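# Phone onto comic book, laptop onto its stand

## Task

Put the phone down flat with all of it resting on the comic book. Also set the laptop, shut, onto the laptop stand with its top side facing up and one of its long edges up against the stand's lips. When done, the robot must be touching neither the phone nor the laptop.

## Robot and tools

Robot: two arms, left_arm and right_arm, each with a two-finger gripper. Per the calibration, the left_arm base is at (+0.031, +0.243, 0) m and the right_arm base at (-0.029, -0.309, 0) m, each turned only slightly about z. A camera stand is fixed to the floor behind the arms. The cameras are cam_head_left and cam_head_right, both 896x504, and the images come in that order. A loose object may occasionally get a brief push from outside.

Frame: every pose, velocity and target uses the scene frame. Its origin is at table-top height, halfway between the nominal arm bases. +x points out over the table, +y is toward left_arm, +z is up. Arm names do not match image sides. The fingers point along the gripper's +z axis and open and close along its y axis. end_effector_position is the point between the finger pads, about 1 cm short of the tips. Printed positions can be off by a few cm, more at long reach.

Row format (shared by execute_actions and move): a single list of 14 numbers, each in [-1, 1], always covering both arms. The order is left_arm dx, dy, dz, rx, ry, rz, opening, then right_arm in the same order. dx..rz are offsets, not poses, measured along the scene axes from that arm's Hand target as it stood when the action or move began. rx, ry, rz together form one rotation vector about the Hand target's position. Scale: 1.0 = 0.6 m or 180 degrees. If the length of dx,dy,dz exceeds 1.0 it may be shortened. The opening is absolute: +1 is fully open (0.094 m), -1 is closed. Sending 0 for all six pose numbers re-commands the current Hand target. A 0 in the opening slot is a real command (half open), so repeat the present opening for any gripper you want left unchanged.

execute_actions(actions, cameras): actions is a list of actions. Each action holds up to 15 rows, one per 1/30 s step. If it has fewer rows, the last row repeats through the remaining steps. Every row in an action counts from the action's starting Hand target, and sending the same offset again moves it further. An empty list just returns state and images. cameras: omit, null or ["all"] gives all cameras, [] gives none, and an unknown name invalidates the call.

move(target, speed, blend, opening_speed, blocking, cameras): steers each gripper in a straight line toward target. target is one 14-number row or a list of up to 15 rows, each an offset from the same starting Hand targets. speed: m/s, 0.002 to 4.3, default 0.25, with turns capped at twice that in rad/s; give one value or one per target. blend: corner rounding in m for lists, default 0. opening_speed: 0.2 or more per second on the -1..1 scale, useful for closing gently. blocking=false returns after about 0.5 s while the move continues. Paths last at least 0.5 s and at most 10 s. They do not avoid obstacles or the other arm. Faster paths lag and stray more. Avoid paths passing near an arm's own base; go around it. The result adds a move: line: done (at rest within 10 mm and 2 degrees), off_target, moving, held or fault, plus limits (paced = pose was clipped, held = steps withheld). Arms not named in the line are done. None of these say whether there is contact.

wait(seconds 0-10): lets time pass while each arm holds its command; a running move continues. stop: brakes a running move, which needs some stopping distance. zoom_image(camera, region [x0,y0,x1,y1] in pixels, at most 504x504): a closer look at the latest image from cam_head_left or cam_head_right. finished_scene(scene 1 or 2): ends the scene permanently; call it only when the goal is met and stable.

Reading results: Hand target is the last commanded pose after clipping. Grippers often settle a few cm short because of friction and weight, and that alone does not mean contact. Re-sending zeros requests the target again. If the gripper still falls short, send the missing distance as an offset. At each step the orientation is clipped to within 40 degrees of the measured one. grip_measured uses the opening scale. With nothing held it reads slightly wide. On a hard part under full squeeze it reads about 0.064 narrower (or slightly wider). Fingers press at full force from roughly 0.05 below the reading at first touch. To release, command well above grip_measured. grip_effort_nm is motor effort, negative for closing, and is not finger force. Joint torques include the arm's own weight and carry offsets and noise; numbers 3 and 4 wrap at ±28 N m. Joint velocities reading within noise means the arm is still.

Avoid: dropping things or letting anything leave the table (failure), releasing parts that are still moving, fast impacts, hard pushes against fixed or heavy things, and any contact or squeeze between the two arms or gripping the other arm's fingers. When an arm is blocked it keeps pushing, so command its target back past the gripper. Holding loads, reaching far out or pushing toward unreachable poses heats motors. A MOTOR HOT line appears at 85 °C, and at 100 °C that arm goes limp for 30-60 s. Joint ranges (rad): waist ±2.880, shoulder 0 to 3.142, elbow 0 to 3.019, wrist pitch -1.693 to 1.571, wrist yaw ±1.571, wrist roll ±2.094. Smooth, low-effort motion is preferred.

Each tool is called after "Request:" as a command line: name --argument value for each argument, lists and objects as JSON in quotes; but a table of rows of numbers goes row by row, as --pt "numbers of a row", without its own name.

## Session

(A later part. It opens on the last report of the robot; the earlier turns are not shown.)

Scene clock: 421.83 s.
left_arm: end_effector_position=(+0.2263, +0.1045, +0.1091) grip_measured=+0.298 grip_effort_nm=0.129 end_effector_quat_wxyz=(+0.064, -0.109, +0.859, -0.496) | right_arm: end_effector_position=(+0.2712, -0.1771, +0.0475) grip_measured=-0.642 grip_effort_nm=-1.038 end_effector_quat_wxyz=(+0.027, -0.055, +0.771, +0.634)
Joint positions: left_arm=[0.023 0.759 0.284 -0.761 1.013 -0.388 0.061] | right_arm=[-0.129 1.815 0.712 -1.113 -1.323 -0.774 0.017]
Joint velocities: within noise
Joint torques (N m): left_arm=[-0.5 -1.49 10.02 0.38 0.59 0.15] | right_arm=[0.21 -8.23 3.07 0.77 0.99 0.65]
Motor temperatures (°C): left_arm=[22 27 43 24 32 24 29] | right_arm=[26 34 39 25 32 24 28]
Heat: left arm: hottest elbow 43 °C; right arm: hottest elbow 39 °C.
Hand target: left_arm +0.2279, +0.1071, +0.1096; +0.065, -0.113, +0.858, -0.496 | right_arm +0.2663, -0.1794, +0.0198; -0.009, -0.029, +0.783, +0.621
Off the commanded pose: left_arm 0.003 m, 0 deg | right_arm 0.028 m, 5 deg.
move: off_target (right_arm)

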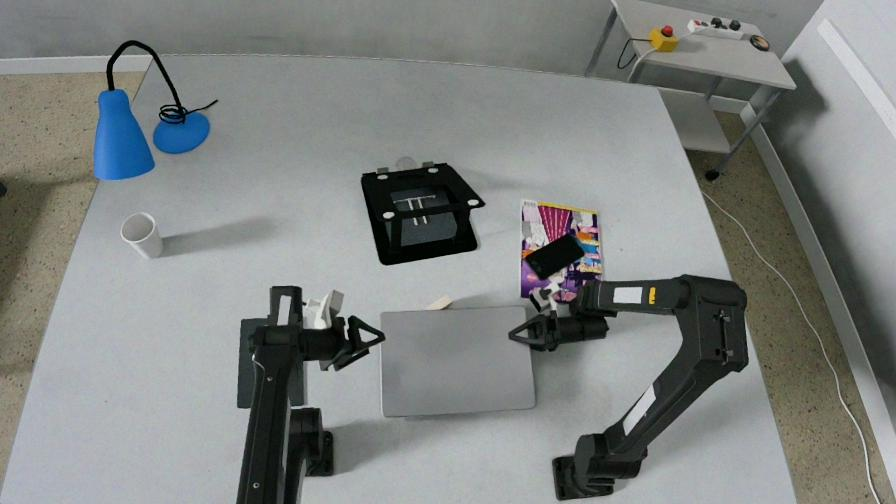

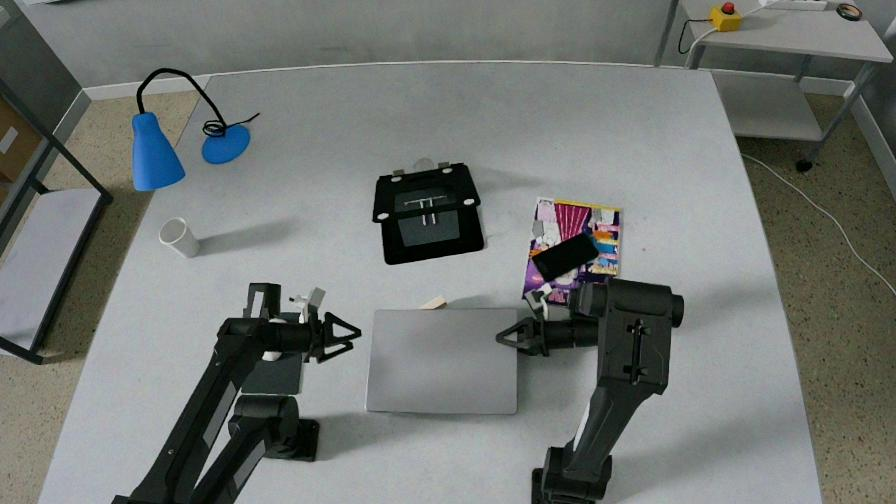

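Request:
move --target '[0.0,0.07,0,0,0,0,0.2,0.0,0,-0.01,0.07,0,0,-1]' --speed 0.1

Request:
zoom_image --camera "cam_head_right" --region '[300, 230, 560, 420]'

Request:
zoom_image --camera "cam_head_left" --region '[300, 230, 560, 420]'

Scene clock: 427.40 s.
left_arm: end_effector_position=(+0.2067, +0.1401, +0.0925) grip_measured=+0.202 grip_effort_nm=-0.081 end_effector_quat_wxyz=(+0.042, -0.121, +0.858, -0.498) | right_arm: end_effector_position=(+0.2950, -0.1798, +0.0761) grip_measured=-0.663 grip_effort_nm=-1.038 end_effector_quat_wxyz=(+0.069, -0.128, +0.731, +0.667)
Joint positions: left_arm=[0.275 0.925 0.307 -1.092 1.042 0.104 0.056] | right_arm=[-0.131 1.929 0.867 -1.598 -1.349 -1.374 0.016]
Joint velocities: within noise
Joint torques (N m): left_arm=[-0.91 -2.08 13.42 -0.06 0.64 0.16] | right_arm=[-0.32 -0.5 -1.63 -1.51 -1.48 0.04]
Motor temperatures (°C): left_arm=[22 27 42 24 31 24 29] | right_arm=[26 34 39 25 31 24 28]
Heat: left arm: hottest elbow 42 °C; right arm: hottest elbow 39 °C.
Hand target: left_arm +0.2278, +0.1491, +0.1095; +0.065, -0.113, +0.858, -0.496 | right_arm +0.2664, -0.1794, +0.0138; -0.006, -0.030, +0.711, +0.703
Off the commanded pose: left_arm 0.029 m, 3 deg | right_arm 0.069 m, 15 deg.
move: off_target (left_arm, right_arm)

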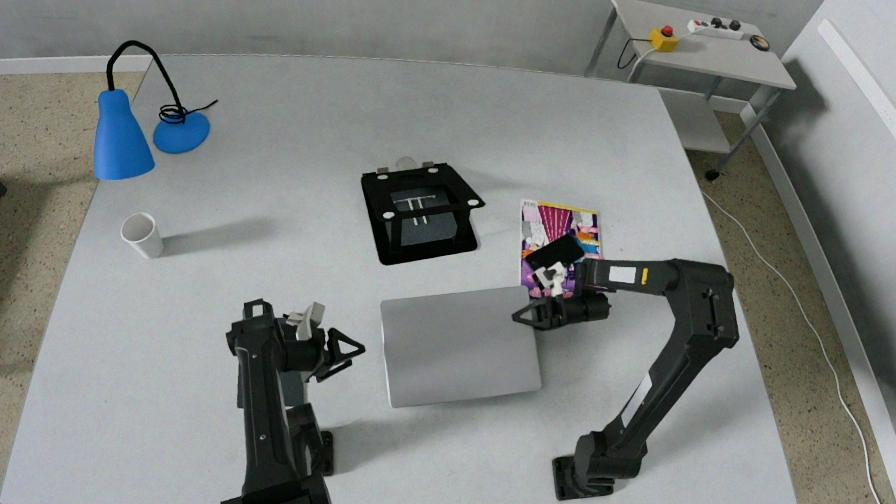

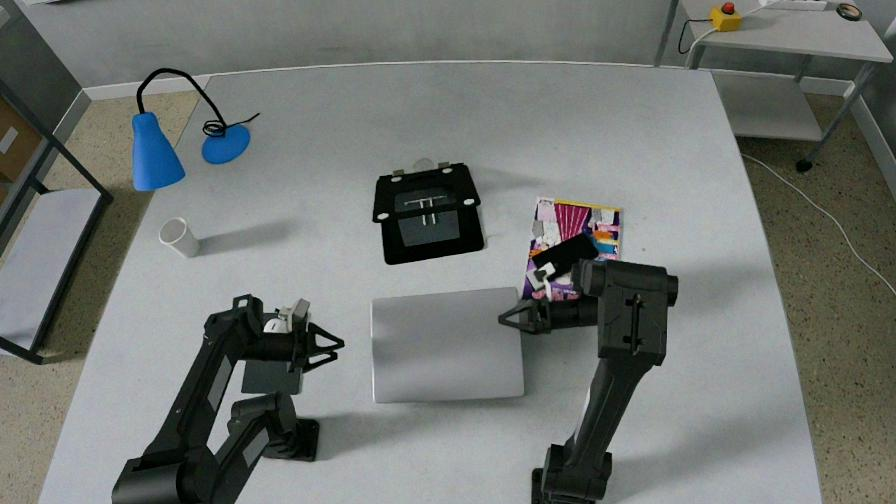

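Scaled by 1.938.

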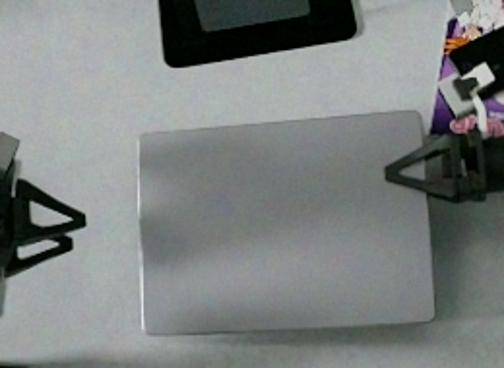

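Scaled by 1.938.

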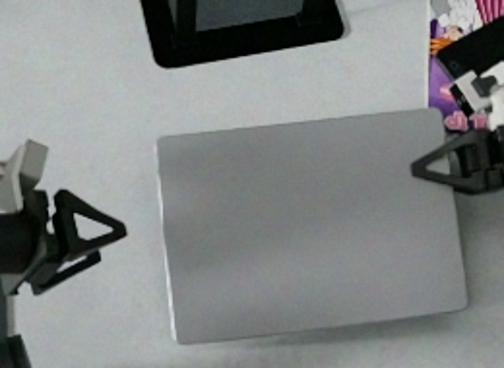

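Request:
move --target '[0.0,0.0,0,0,0,0,0.2,0.02,0,0.045,-0.085,0,0,-1]' --speed 0.1

Request:
zoom_image --camera "cam_head_right" --region '[300, 230, 560, 420]'

Request:
zoom_image --camera "cam_head_left" --region '[300, 230, 560, 420]'

Scene clock: 441.23 s.
left_arm: end_effector_position=(+0.2067, +0.1401, +0.0925) grip_measured=+0.202 grip_effort_nm=-0.085 end_effector_quat_wxyz=(+0.042, -0.121, +0.858, -0.498) | right_arm: end_effector_position=(+0.2831, -0.1805, +0.0522) grip_measured=-0.637 grip_effort_nm=-1.043 end_effector_quat_wxyz=(+0.025, -0.053, +0.780, +0.623)
Joint positions: left_arm=[0.276 0.925 0.307 -1.092 1.042 0.105 0.056] | right_arm=[-0.131 1.795 0.74 -1.108 -1.298 -0.718 0.017]
Joint velocities: within noise
Joint torques (N m): left_arm=[-0.21 -1.9 13.56 -0.09 0.66 0.16] | right_arm=[1.2 -13.16 3.37 0.34 1.14 0.97]
Motor temperatures (°C): left_arm=[22 26 42 23 31 24 28] | right_arm=[26 34 38 25 32 24 28]
Heat: left arm: hottest elbow 42 °C; right arm: hottest elbow 38 °C.
Hand target: left_arm +0.2278, +0.1492, +0.1095; +0.065, -0.113, +0.858, -0.496 | right_arm +0.2784, -0.1794, +0.0408; -0.010, -0.029, +0.798, +0.602
Off the commanded pose: left_arm 0.029 m, 3 deg | right_arm 0.012 m, 6 deg.
move: off_target (left_arm, right_arm)

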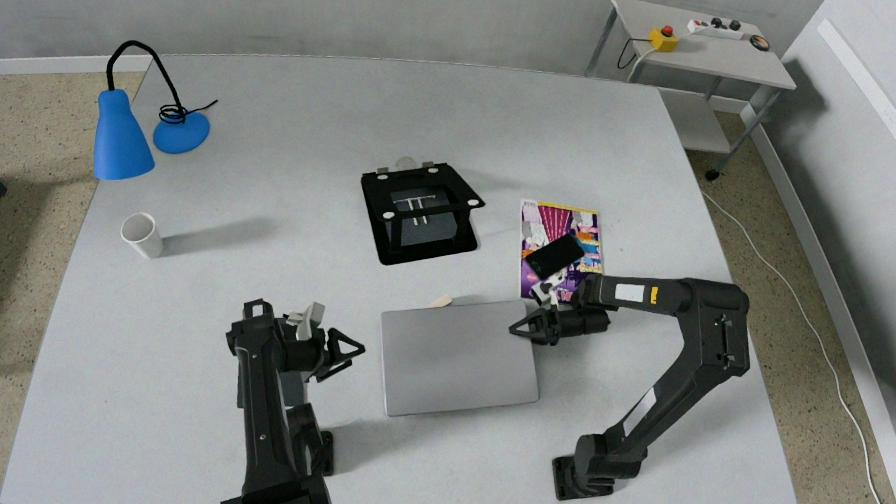

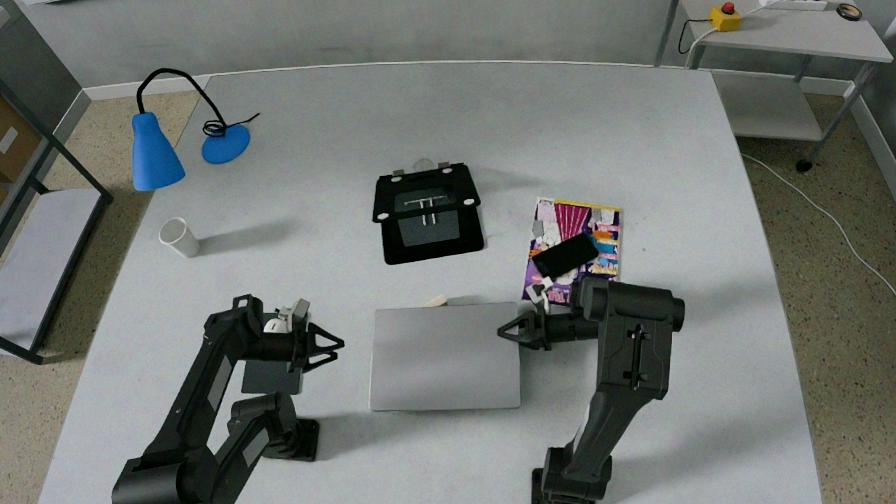

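Scaled by 1.938.

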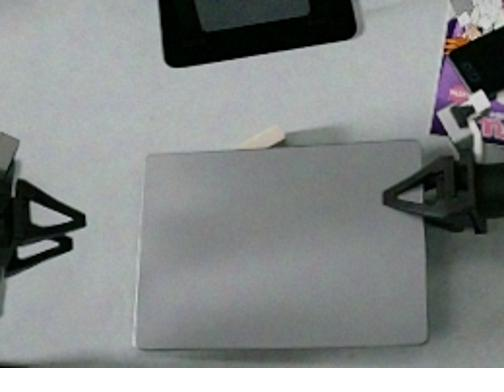

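Scaled by 1.938.

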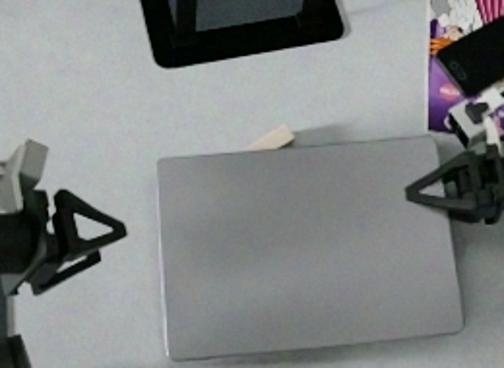

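Request:
move --target '[0.0,0.0,0,0,0,0,0.3,0.0,0,0.075,0.085,0,0,-1]' --speed 0.1

Request:
zoom_image --camera "cam_head_right" --region '[340, 260, 480, 420]'

Request:
zoom_image --camera "cam_head_left" --region '[340, 260, 480, 420]'

Scene clock: 448.23 s.
left_arm: end_effector_position=(+0.2067, +0.1401, +0.0925) grip_measured=+0.298 grip_effort_nm=0.129 end_effector_quat_wxyz=(+0.042, -0.121, +0.858, -0.498) | right_arm: end_effector_position=(+0.2801, -0.1785, +0.0823) grip_measured=-0.662 grip_effort_nm=-1.043 end_effector_quat_wxyz=(+0.043, -0.101, +0.735, +0.669)
Joint positions: left_arm=[0.276 0.925 0.307 -1.092 1.042 0.105 0.061] | right_arm=[-0.133 1.892 0.824 -1.599 -1.348 -1.308 0.016]
Joint velocities: within noise
Joint torques (N m): left_arm=[-0.73 -1.96 13.64 -0.24 0.65 0.17] | right_arm=[-0.09 -12.4 2.03 -3.96 -1.82 0.47]
Motor temperatures (°C): left_arm=[22 26 42 23 30 24 28] | right_arm=[26 34 37 25 32 24 28]
Heat: left arm: hottest elbow 42 °C; right arm: hottest elbow 37 °C.
Hand target: left_arm +0.2278, +0.1492, +0.1095; +0.065, -0.113, +0.858, -0.496 | right_arm +0.2782, -0.1794, +0.0858; -0.006, -0.030, +0.711, +0.703
Off the commanded pose: left_arm 0.029 m, 3 deg | right_arm 0.004 m, 11 deg.
joint sent to its limit (right arm) — joint 4 (wrist pitch), lower limit. The joint targets are off in orientation, not in position.
move: off_target (left_arm, right_arm)

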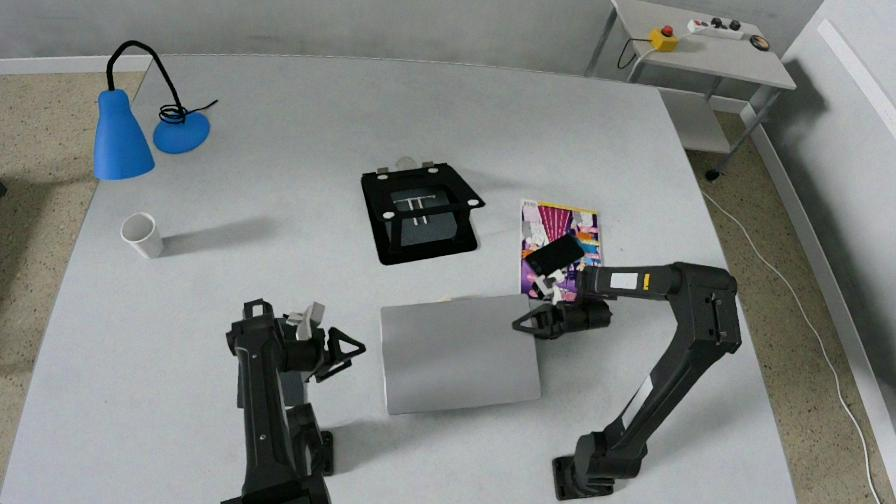

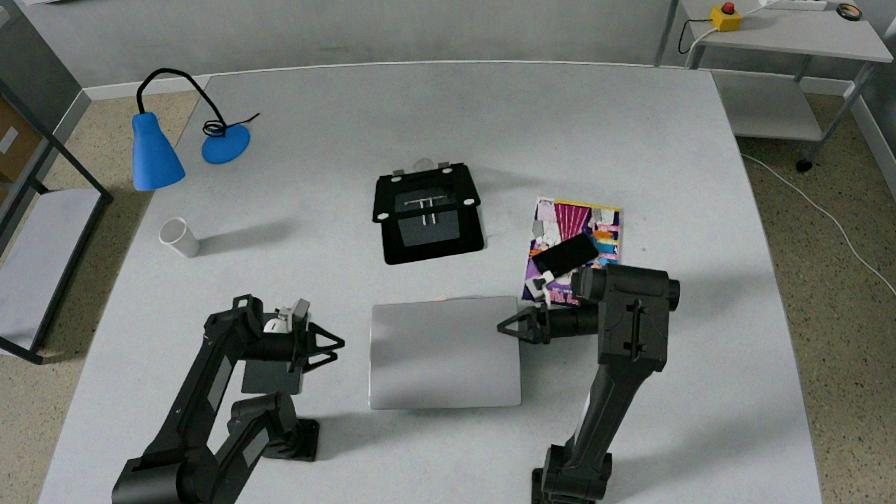

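Scaled by 3.150.

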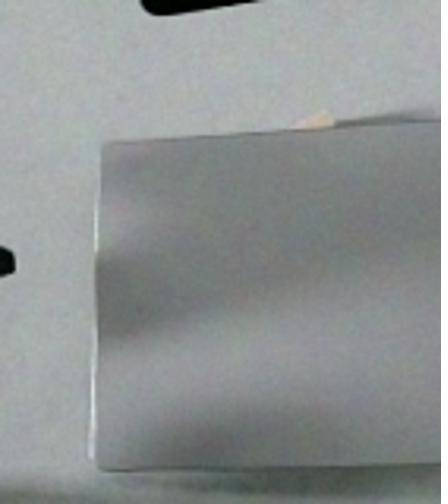

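Scaled by 3.150.

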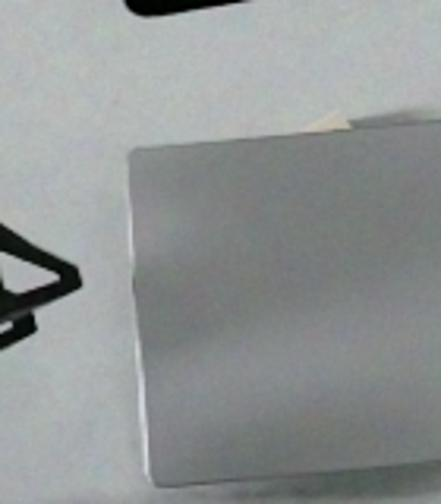

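Request:
move --pt "-0.05 0.02 -0.127 0 0 0 0.3 0.0 0 0 0 0 0 -1" --pt "-0.02 -0.09 -0.127 0 0 0 0.3 0.0 0 0 0 0 0 -1" --speed 0.1

Request:
zoom_image --camera "cam_head_right" --region '[300, 280, 440, 420]'

Request:
zoom_image --camera "cam_head_left" --region '[300, 280, 440, 420]'

Scene clock: 457.50 s.
left_arm: end_effector_position=(+0.2182, +0.0978, +0.0333) grip_measured=+0.298 grip_effort_nm=0.129 end_effector_quat_wxyz=(+0.062, -0.119, +0.858, -0.496) | right_arm: end_effector_position=(+0.2801, -0.1785, +0.0822) grip_measured=-0.662 grip_effort_nm=-1.043 end_effector_quat_wxyz=(+0.044, -0.101, +0.735, +0.669)
Joint positions: left_arm=[-0.023 1.028 0.118 -0.248 0.992 -0.495 0.061] | right_arm=[-0.133 1.893 0.824 -1.599 -1.348 -1.309 0.016]
Joint velocities: within noise
Joint torques (N m): left_arm=[-1.9 -4.37 6.23 1.62 0.37 -0.04] | right_arm=[-0.15 -12.45 2.06 -3.96 -1.84 0.49]
Motor temperatures (°C): left_arm=[22 26 41 23 30 24 28] | right_arm=[26 33 37 25 33 24 29]
Heat: left arm: hottest elbow 41 °C; right arm: hottest elbow 37 °C.
Hand target: left_arm +0.2158, +0.0951, +0.0333; +0.065, -0.113, +0.858, -0.496 | right_arm +0.2782, -0.1793, +0.0857; -0.006, -0.030, +0.711, +0.703
Off the commanded pose: left_arm 0.004 m, 1 deg | right_arm 0.004 m, 11 deg.
joint sent to its limit (right arm) — joint 4 (wrist pitch), lower limit. The joint targets are off in orientation, not in position.
move: off_target (right_arm)

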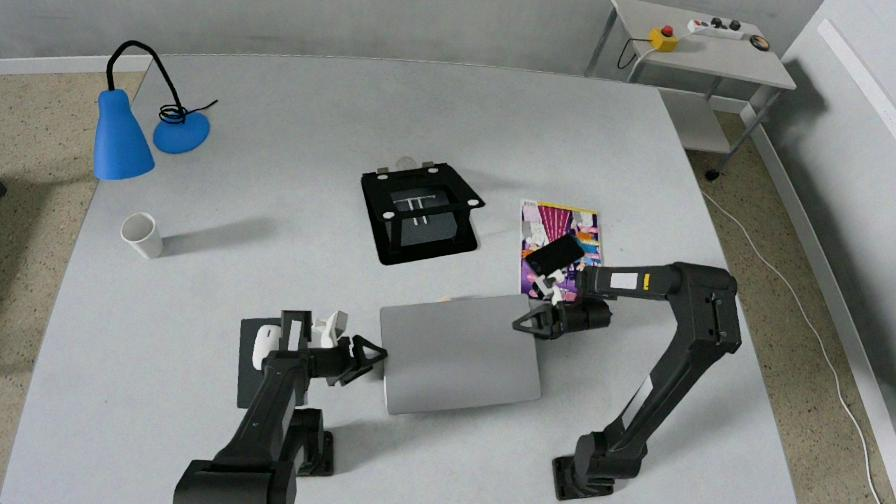

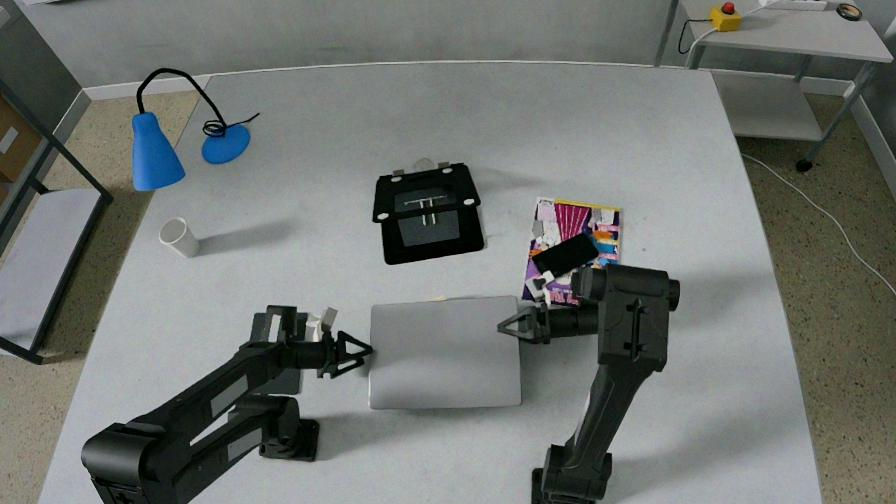

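Scaled by 3.600.

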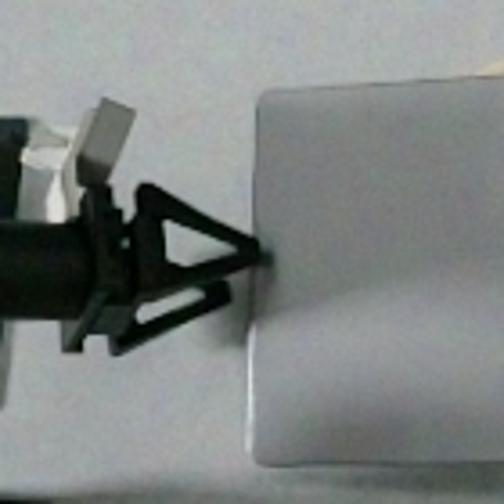

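Scaled by 3.600.

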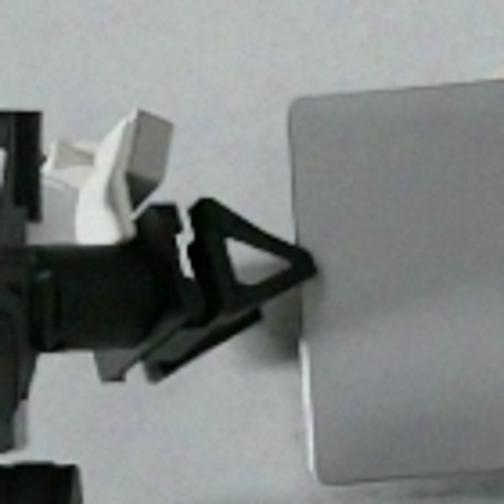

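Request:
move --target '[-0.04,-0.035,0.0,0,0,0,0.3,0.0,0,0,0,0,0,-1]' --speed 0.06

Request:
zoom_image --camera "cam_head_right" --region '[300, 280, 440, 420]'

Request:
zoom_image --camera "cam_head_left" --region '[300, 280, 440, 420]'

Scene clock: 462.27 s.
left_arm: end_effector_position=(+0.1942, +0.0764, +0.0334) grip_measured=+0.298 grip_effort_nm=0.125 end_effector_quat_wxyz=(+0.062, -0.119, +0.859, -0.494) | right_arm: end_effector_position=(+0.2801, -0.1785, +0.0822) grip_measured=-0.662 grip_effort_nm=-1.038 end_effector_quat_wxyz=(+0.044, -0.101, +0.735, +0.669)
Joint positions: left_arm=[-0.194 0.841 0.031 -0.143 0.904 -0.747 0.061] | right_arm=[-0.133 1.893 0.824 -1.599 -1.348 -1.309 0.016]
Joint velocities: within noise
Joint torques (N m): left_arm=[-3.08 -2.26 7.28 2.02 0.27 -0.04] | right_arm=[-0.15 -12.34 2.02 -3.97 -1.84 0.49]
Motor temperatures (°C): left_arm=[22 26 41 24 30 24 28] | right_arm=[26 33 37 25 34 24 29]
Heat: left arm: hottest elbow 41 °C; right arm: hottest elbow 37 °C.
Hand target: left_arm +0.1918, +0.0741, +0.0333; +0.065, -0.113, +0.858, -0.496 | right_arm +0.2782, -0.1793, +0.0857; -0.006, -0.030, +0.711, +0.703
Off the commanded pose: left_arm 0.003 m, 1 deg | right_arm 0.004 m, 11 deg.
joint sent to its limit (right arm) — joint 4 (wrist pitch), lower limit. The joint targets are off in orientation, not in position.
move: off_target (right_arm)

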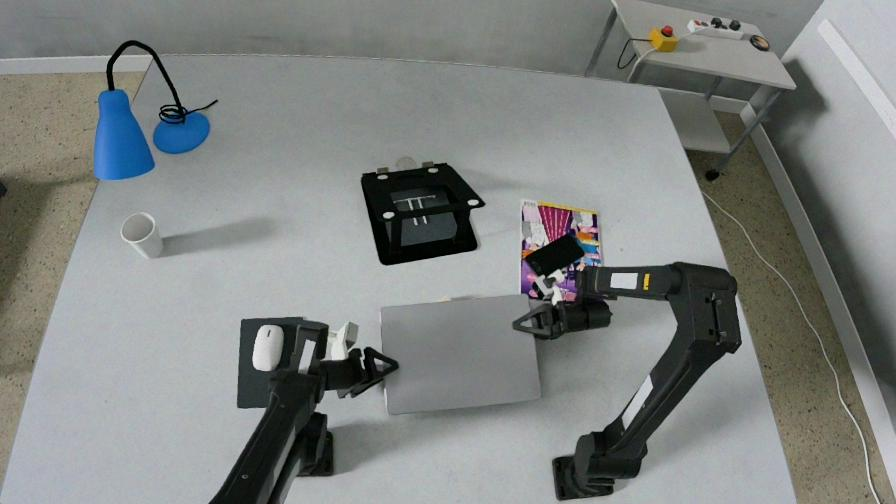

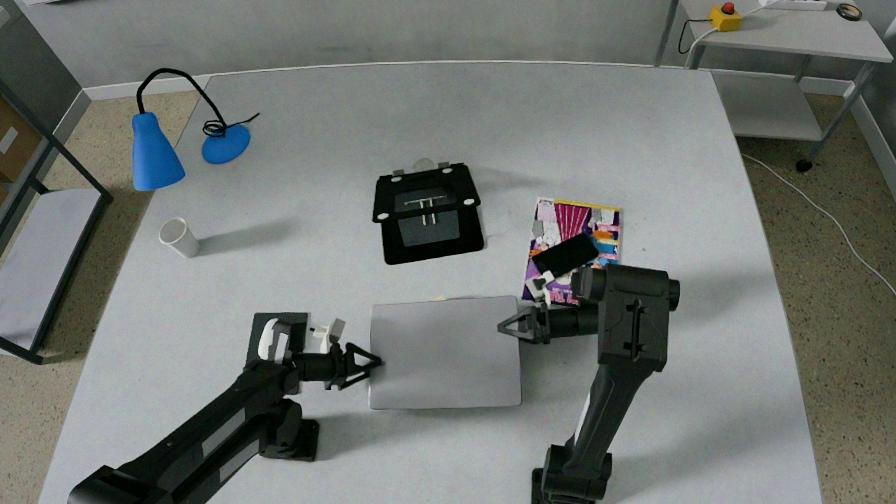

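Scaled by 3.600.

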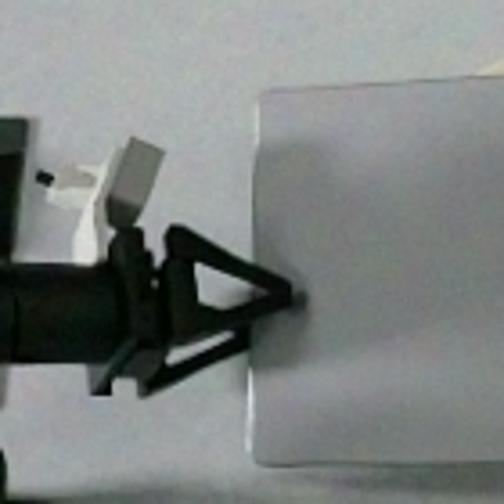

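Scaled by 3.600.

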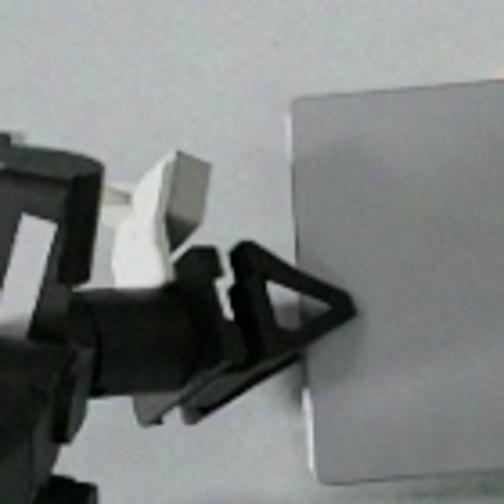

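Request:
move --target '[-0.01,-0.045,0.0,0,0,0,0.3,0.0,0,0,0,0,0,-1]' --speed 0.06

Request:
zoom_image --camera "cam_head_right" --region '[300, 280, 440, 420]'

Request:
zoom_image --camera "cam_head_left" --region '[300, 280, 440, 420]'

Scene clock: 465.57 s.
left_arm: end_effector_position=(+0.1867, +0.0554, +0.0346) grip_measured=+0.298 grip_effort_nm=0.125 end_effector_quat_wxyz=(+0.063, -0.100, +0.863, -0.491) | right_arm: end_effector_position=(+0.2801, -0.1785, +0.0822) grip_measured=-0.662 grip_effort_nm=-1.038 end_effector_quat_wxyz=(+0.044, -0.101, +0.735, +0.669)
Joint positions: left_arm=[-0.362 0.816 0.012 -0.022 0.805 -0.894 0.061] | right_arm=[-0.133 1.893 0.824 -1.599 -1.348 -1.309 0.016]
Joint velocities: within noise
Joint torques (N m): left_arm=[-0.32 -1.49 8.25 1.01 0.37 0.19] | right_arm=[-0.03 -12.45 2.03 -3.96 -1.84 0.49]
Motor temperatures (°C): left_arm=[22 26 40 24 30 24 28] | right_arm=[26 33 37 25 34 24 29]
Heat: left arm: hottest elbow 40 °C; right arm: hottest elbow 37 °C.
Hand target: left_arm +0.1883, +0.0581, +0.0340; +0.066, -0.102, +0.863, -0.490 (not the last commanded pose) | right_arm +0.2782, -0.1793, +0.0857; -0.006, -0.030, +0.711, +0.703
Off the commanded pose: left_arm 0.008 m, 2 deg | right_arm 0.004 m, 11 deg.
joint sent to its limit (right arm) — joint 4 (wrist pitch), lower limit. The joint targets are off in orientation, not in position.
move: held (left_arm; a check stopped the path), off_target (right_arm); limits=held
pose unreachable (left arm): on one or more control steps of this call, first in action 0 (counted from 0), this arm could not follow its commanded pose, so it was not sent that pose on those steps. It may still have moved: this result reports where it is.
cause: moving toward the commanded pose would bring two parts of the arm too close to each other (its shoulder (the part past joint 1) and its forearm (the part past joint 3), with joints 2 (shoulder) and 3 (elbow) between them).

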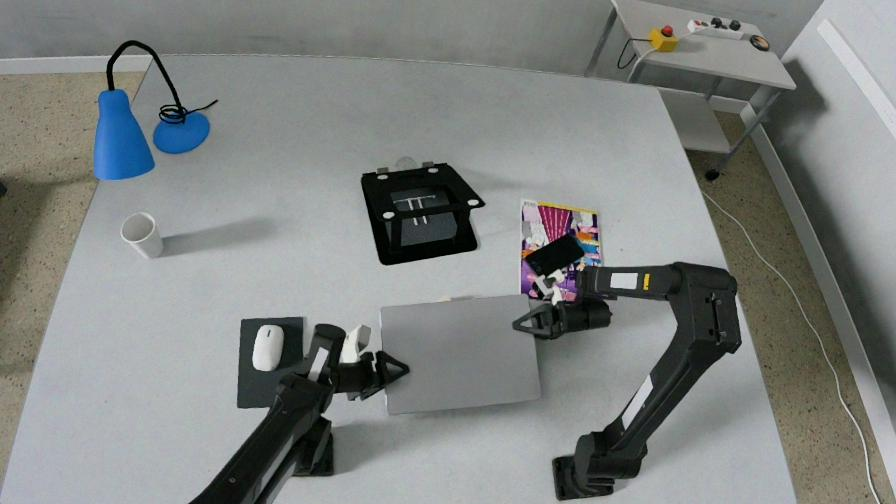

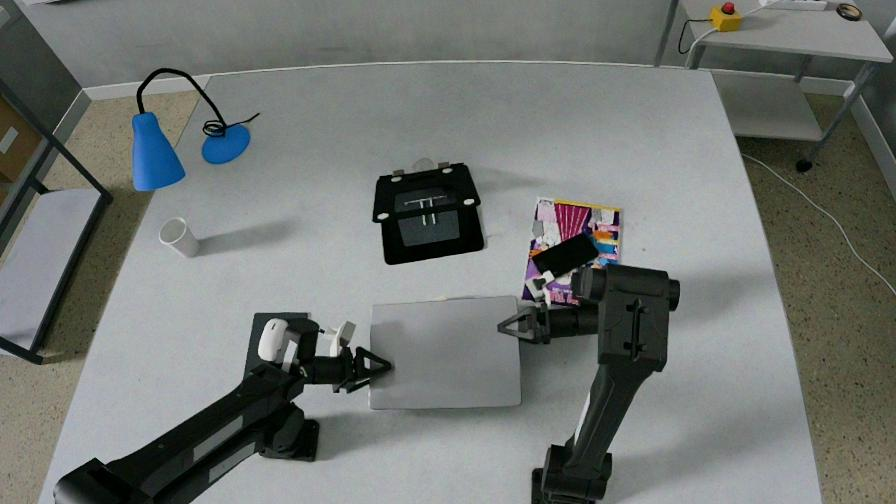

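Scaled by 3.600.

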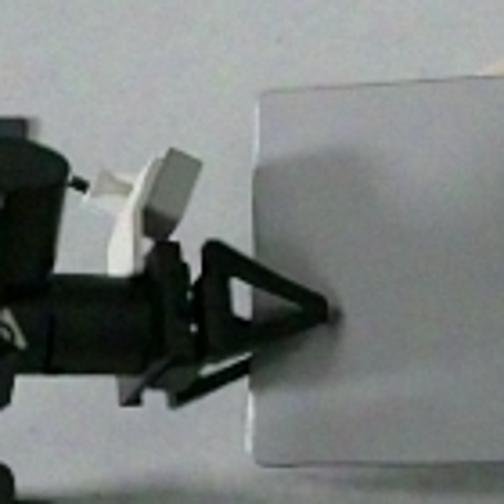

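Scaled by 3.600.

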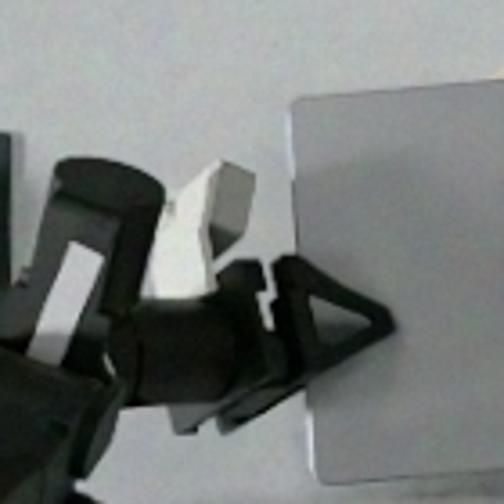

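Request:
move --pt "0.01 0 0.01 0 0 0 -1 0.0 0 0 0 0 0 -1" --pt "0.08 0 0.12 0 0 0 -1 0.0 0 0 0 0 0 -1" --speed 0.06 --opening_speed 0.7

Request:
zoom_image --camera "cam_head_right" --region '[300, 230, 560, 420]'

Request:
zoom_image --camera "cam_head_left" --region '[300, 230, 560, 420]'

Scene clock: 472.27 s.
left_arm: end_effector_position=(+0.1987, +0.0635, +0.0639) grip_measured=-0.309 grip_effort_nm=-0.994 end_effector_quat_wxyz=(+0.036, -0.095, +0.874, -0.476) | right_arm: end_effector_position=(+0.2858, -0.1816, +0.0877) grip_measured=-0.663 grip_effort_nm=-1.038 end_effector_quat_wxyz=(+0.015, -0.039, +0.733, +0.679)
Joint positions: left_arm=[-0.273 0.756 0.146 -0.393 0.868 -0.73 0.032] | right_arm=[-0.146 1.9 0.826 -1.646 -1.383 -1.232 0.016]
Joint velocities: within noise
Joint torques (N m): left_arm=[-0.32 -2.55 18.21 0.92 0.36 -0.45] | right_arm=[0.79 -13.22 1.57 -2.39 -0.67 -0.17]
Motor temperatures (°C): left_arm=[22 26 40 24 30 24 28] | right_arm=[26 33 36 25 34 24 29]
Heat: left arm: hottest elbow 40 °C; right arm: hottest elbow 36 °C.
Hand target: left_arm +0.2364, +0.0581, +0.1061; +0.066, -0.102, +0.863, -0.490 | right_arm +0.2783, -0.1794, +0.0858; -0.006, -0.030, +0.711, +0.703
Off the commanded pose: left_arm 0.057 m, 4 deg | right_arm 0.008 m, 5 deg.
joint sent to its limit (right arm) — joint 4 (wrist pitch), lower limit. The joint targets are off in orientation, not in position.
move: off_target (left_arm, right_arm)

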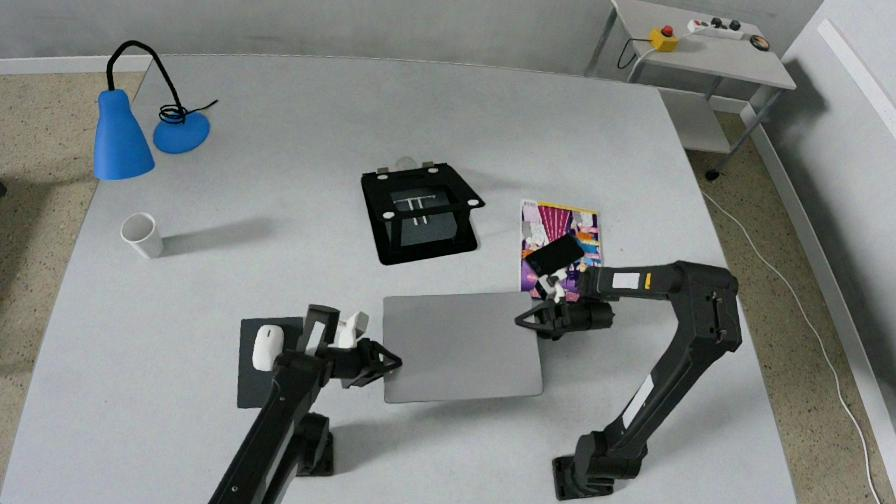

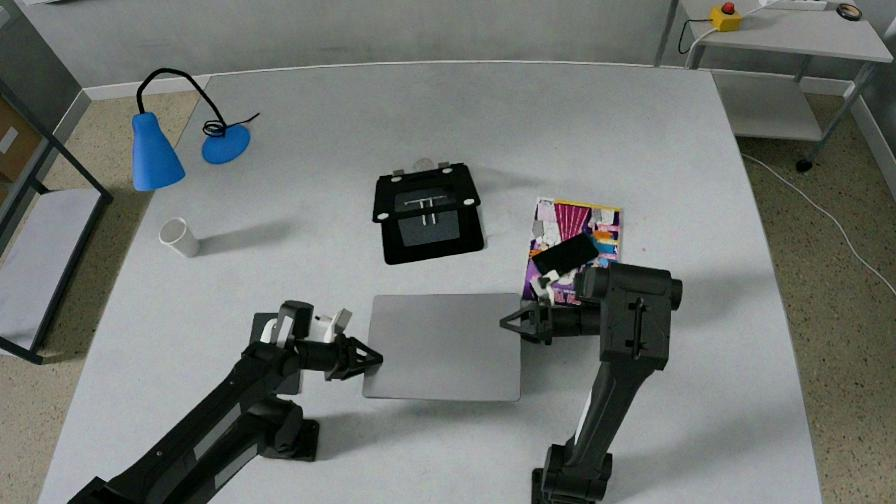

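Scaled by 1.938.

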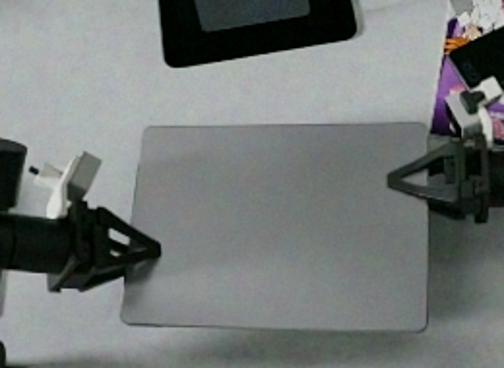

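Scaled by 1.938.

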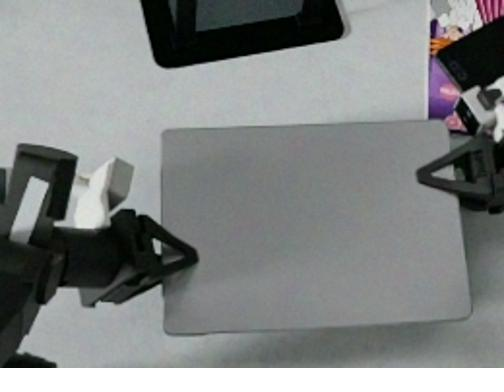

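Request:
move --pt "0.02 0 0.09 0 0 0 -1 0.0 0 0.05 -0.04 0 0 -1" --speed 0.06

Request:
zoom_image --camera "cam_head_left" --region '[300, 230, 560, 420]'

Scene clock: 483.77 s.
left_arm: end_effector_position=(+0.2013, +0.0648, +0.0944) grip_measured=-0.333 grip_effort_nm=-1.004 end_effector_quat_wxyz=(+0.009, -0.115, +0.878, -0.465) | right_arm: end_effector_position=(+0.2841, -0.1833, +0.1065) grip_measured=-0.663 grip_effort_nm=-1.038 end_effector_quat_wxyz=(-0.034, +0.018, +0.747, +0.664)
Joint positions: left_arm=[-0.264 0.696 0.243 -0.618 0.869 -0.731 0.031] | right_arm=[-0.15 1.787 0.806 -1.56 -1.364 -0.906 0.016]
Joint velocities: within noise
Joint torques (N m): left_arm=[-0.44 -3.02 21.96 1.17 0.59 -0.25] | right_arm=[1.44 -17.9 3.04 -0.5 0.36 -0.35]
Motor temperatures (°C): left_arm=[22 26 44 24 29 24 29] | right_arm=[26 34 36 25 32 24 29]
Heat: left arm: hottest elbow 44 °C; right arm: hottest elbow 36 °C.
Hand target: left_arm +0.2484, +0.0581, +0.1601; +0.066, -0.103, +0.863, -0.490 | right_arm +0.2783, -0.1793, +0.1158; -0.008, -0.030, +0.753, +0.657
Off the commanded pose: left_arm 0.081 m, 7 deg | right_arm 0.012 m, 6 deg.
move: off_target (left_arm, right_arm)

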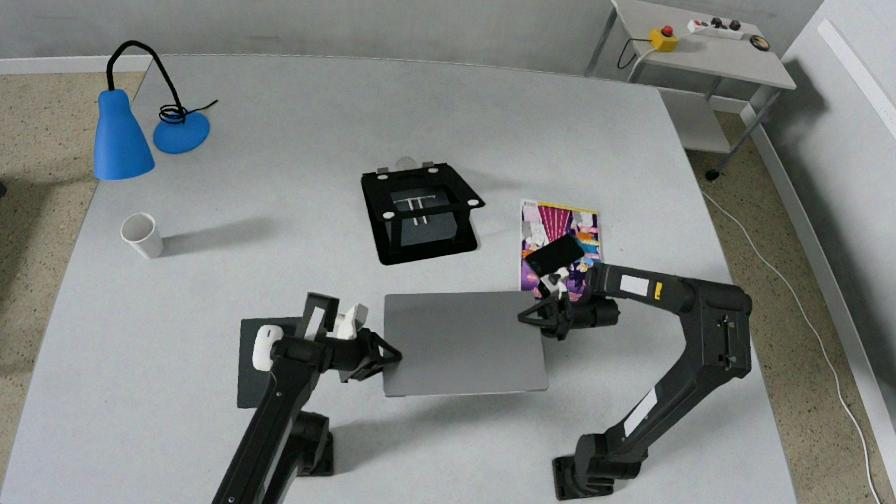

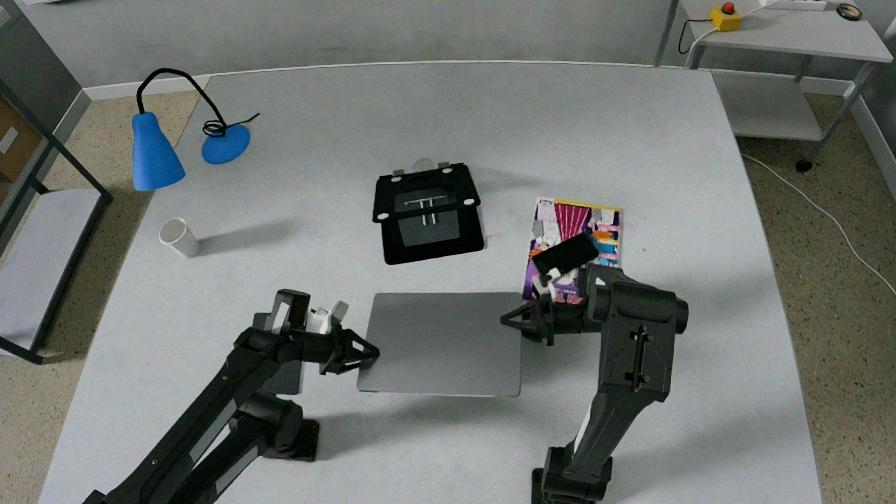

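Scaled by 1.938.

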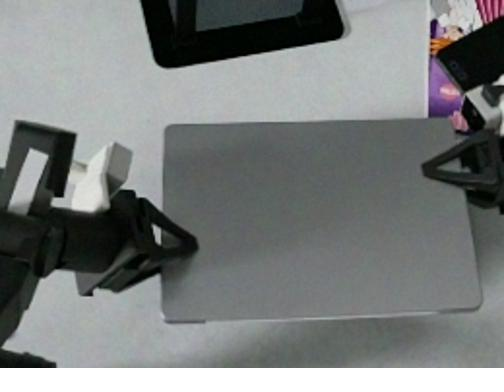

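Request:
move --pt "0.08 0 0.15 0 0 0 -1 0.04 0 0.17 0 0 0 -1" --speed 0.08

Request:
zoom_image --camera "cam_head_left" --region '[300, 180, 580, 420]'

Scene clock: 493.90 s.
left_arm: end_effector_position=(+0.2466, +0.0648, +0.1801) grip_measured=-0.350 grip_effort_nm=-1.004 end_effector_quat_wxyz=(+0.013, -0.100, +0.877, -0.470) | right_arm: end_effector_position=(+0.3060, -0.1887, +0.1969) grip_measured=-0.663 grip_effort_nm=-1.038 end_effector_quat_wxyz=(-0.021, +0.046, +0.750, +0.659)
Joint positions: left_arm=[-0.203 0.776 0.511 -0.874 0.909 -0.616 0.031] | right_arm=[-0.16 1.559 0.889 -1.662 -1.391 -0.675 0.016]
Joint velocities: within noise
Joint torques (N m): left_arm=[-0.67 -2.67 24.53 1.61 0.53 -0.61] | right_arm=[2.78 -17.49 8.14 -1.47 0.68 -0.47]
Motor temperatures (°C): left_arm=[22 26 47 24 29 24 29] | right_arm=[26 35 36 25 31 24 29]
Heat: left arm: hottest elbow 47 °C; right arm: hottest elbow 36 °C.
Hand target: left_arm +0.2964, +0.0581, +0.2501; +0.066, -0.103, +0.863, -0.490 | right_arm +0.3024, -0.1794, +0.2178; -0.008, -0.030, +0.753, +0.657
Off the commanded pose: left_arm 0.086 m, 7 deg | right_arm 0.023 m, 9 deg.
joint sent to its limit (right arm) — joint 4 (wrist pitch), lower limit. The joint targets are off in orientation, not in position.
move: off_target (left_arm, right_arm)

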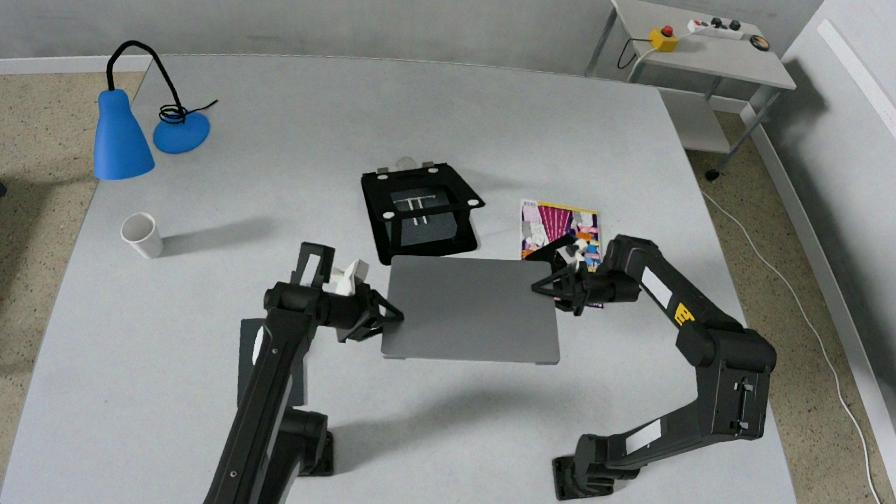

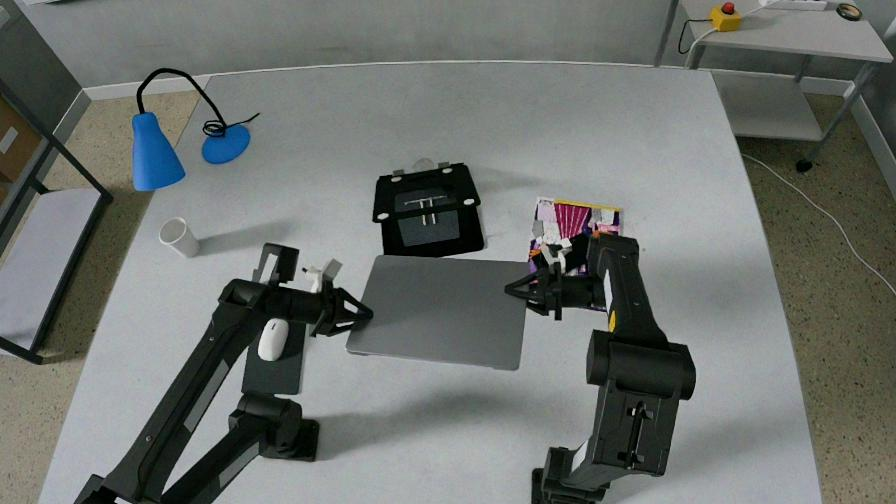

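Scaled by 1.800.

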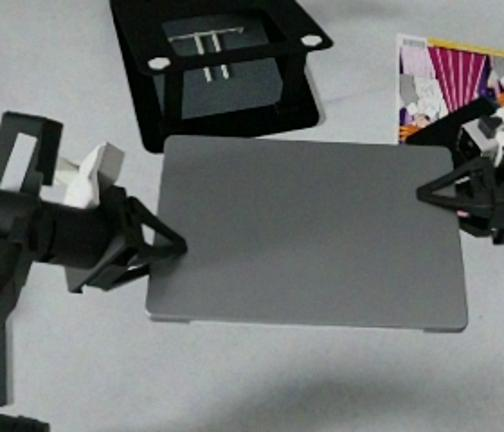

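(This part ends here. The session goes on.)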